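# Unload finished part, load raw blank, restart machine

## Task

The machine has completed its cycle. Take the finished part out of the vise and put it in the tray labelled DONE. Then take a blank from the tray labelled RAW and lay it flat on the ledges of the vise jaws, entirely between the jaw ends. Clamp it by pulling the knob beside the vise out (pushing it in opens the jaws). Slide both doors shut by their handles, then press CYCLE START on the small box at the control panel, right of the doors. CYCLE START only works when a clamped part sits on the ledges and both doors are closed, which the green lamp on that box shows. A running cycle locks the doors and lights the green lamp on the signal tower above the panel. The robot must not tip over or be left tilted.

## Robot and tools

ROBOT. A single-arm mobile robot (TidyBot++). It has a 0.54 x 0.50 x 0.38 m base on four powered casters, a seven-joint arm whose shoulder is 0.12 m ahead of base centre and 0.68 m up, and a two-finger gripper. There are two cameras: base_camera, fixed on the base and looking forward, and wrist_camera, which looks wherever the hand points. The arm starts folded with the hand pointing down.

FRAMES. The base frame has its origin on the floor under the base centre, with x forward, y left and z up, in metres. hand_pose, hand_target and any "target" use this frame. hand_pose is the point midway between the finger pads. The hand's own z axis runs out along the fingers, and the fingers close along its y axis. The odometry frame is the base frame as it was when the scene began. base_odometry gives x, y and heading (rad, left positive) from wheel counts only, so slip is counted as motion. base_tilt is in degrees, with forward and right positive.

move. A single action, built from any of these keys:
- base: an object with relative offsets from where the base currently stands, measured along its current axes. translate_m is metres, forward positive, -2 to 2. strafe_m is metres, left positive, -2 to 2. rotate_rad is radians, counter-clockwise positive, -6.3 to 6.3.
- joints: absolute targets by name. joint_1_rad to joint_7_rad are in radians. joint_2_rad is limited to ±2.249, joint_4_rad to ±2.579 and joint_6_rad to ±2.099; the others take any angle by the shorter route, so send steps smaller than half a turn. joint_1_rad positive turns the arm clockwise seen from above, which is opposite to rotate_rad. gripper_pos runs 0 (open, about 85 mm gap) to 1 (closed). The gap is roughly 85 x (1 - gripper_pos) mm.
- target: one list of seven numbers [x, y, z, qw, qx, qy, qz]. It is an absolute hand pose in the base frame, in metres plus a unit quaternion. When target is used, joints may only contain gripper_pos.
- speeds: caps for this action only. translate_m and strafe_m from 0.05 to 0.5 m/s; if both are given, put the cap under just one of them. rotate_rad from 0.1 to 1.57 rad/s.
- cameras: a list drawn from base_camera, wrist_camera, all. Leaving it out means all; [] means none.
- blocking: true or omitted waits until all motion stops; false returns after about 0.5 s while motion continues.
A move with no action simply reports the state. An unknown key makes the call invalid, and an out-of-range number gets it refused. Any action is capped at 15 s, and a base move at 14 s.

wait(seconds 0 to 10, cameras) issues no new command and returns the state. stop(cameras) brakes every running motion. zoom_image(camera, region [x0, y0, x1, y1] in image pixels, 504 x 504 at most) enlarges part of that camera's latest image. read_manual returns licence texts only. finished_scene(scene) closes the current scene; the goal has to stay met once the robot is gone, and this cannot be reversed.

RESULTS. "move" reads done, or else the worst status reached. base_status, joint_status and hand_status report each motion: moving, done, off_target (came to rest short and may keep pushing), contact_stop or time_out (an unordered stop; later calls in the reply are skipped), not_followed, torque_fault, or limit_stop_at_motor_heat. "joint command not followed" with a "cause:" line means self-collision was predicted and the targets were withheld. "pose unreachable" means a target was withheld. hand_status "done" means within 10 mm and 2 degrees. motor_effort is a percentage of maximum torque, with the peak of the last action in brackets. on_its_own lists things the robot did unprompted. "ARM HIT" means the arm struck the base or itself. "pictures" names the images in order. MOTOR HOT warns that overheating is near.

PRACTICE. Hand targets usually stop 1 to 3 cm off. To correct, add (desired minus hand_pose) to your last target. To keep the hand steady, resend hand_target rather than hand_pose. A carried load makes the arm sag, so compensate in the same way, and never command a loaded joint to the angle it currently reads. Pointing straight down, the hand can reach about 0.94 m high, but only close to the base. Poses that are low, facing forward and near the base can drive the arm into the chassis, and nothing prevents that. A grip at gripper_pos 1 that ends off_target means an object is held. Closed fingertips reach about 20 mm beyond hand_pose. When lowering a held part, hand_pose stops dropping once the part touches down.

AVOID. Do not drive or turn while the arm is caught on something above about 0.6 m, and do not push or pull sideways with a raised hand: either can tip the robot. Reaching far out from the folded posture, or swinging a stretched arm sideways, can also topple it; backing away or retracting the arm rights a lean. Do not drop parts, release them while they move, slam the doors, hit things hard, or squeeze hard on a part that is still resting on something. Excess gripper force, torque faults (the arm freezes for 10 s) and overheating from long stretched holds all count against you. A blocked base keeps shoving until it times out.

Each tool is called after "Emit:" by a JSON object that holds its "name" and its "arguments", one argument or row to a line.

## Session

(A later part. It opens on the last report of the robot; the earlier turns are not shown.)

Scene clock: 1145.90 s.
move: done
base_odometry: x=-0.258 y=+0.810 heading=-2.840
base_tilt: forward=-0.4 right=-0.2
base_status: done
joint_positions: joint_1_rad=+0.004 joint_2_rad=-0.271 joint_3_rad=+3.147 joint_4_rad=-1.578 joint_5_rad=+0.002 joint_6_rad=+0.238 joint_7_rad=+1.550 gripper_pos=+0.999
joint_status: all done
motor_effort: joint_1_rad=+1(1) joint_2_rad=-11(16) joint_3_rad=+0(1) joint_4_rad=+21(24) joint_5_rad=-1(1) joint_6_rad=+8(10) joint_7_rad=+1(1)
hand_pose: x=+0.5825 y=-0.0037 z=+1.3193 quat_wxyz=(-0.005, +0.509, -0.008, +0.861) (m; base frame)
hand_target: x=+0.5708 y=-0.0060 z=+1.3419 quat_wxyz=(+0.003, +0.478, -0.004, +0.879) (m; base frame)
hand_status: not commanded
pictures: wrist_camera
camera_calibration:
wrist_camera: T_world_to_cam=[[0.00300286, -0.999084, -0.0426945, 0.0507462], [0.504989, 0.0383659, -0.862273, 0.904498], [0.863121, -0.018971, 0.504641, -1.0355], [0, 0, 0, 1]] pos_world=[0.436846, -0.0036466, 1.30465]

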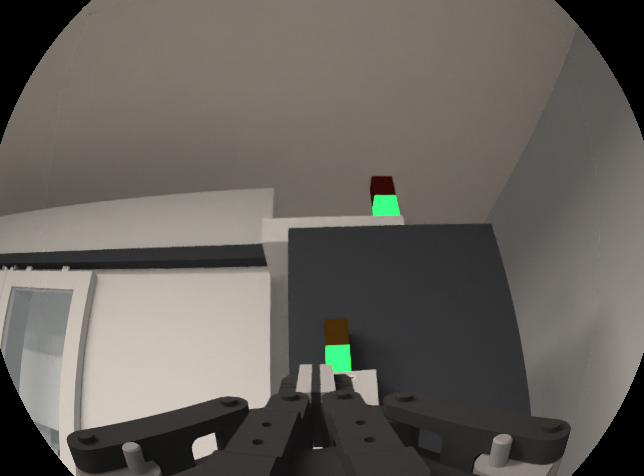

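Emit:
{"name": "finished_scene", "arguments": {
  "scene": 2
}}

The scene is finished: the task was done.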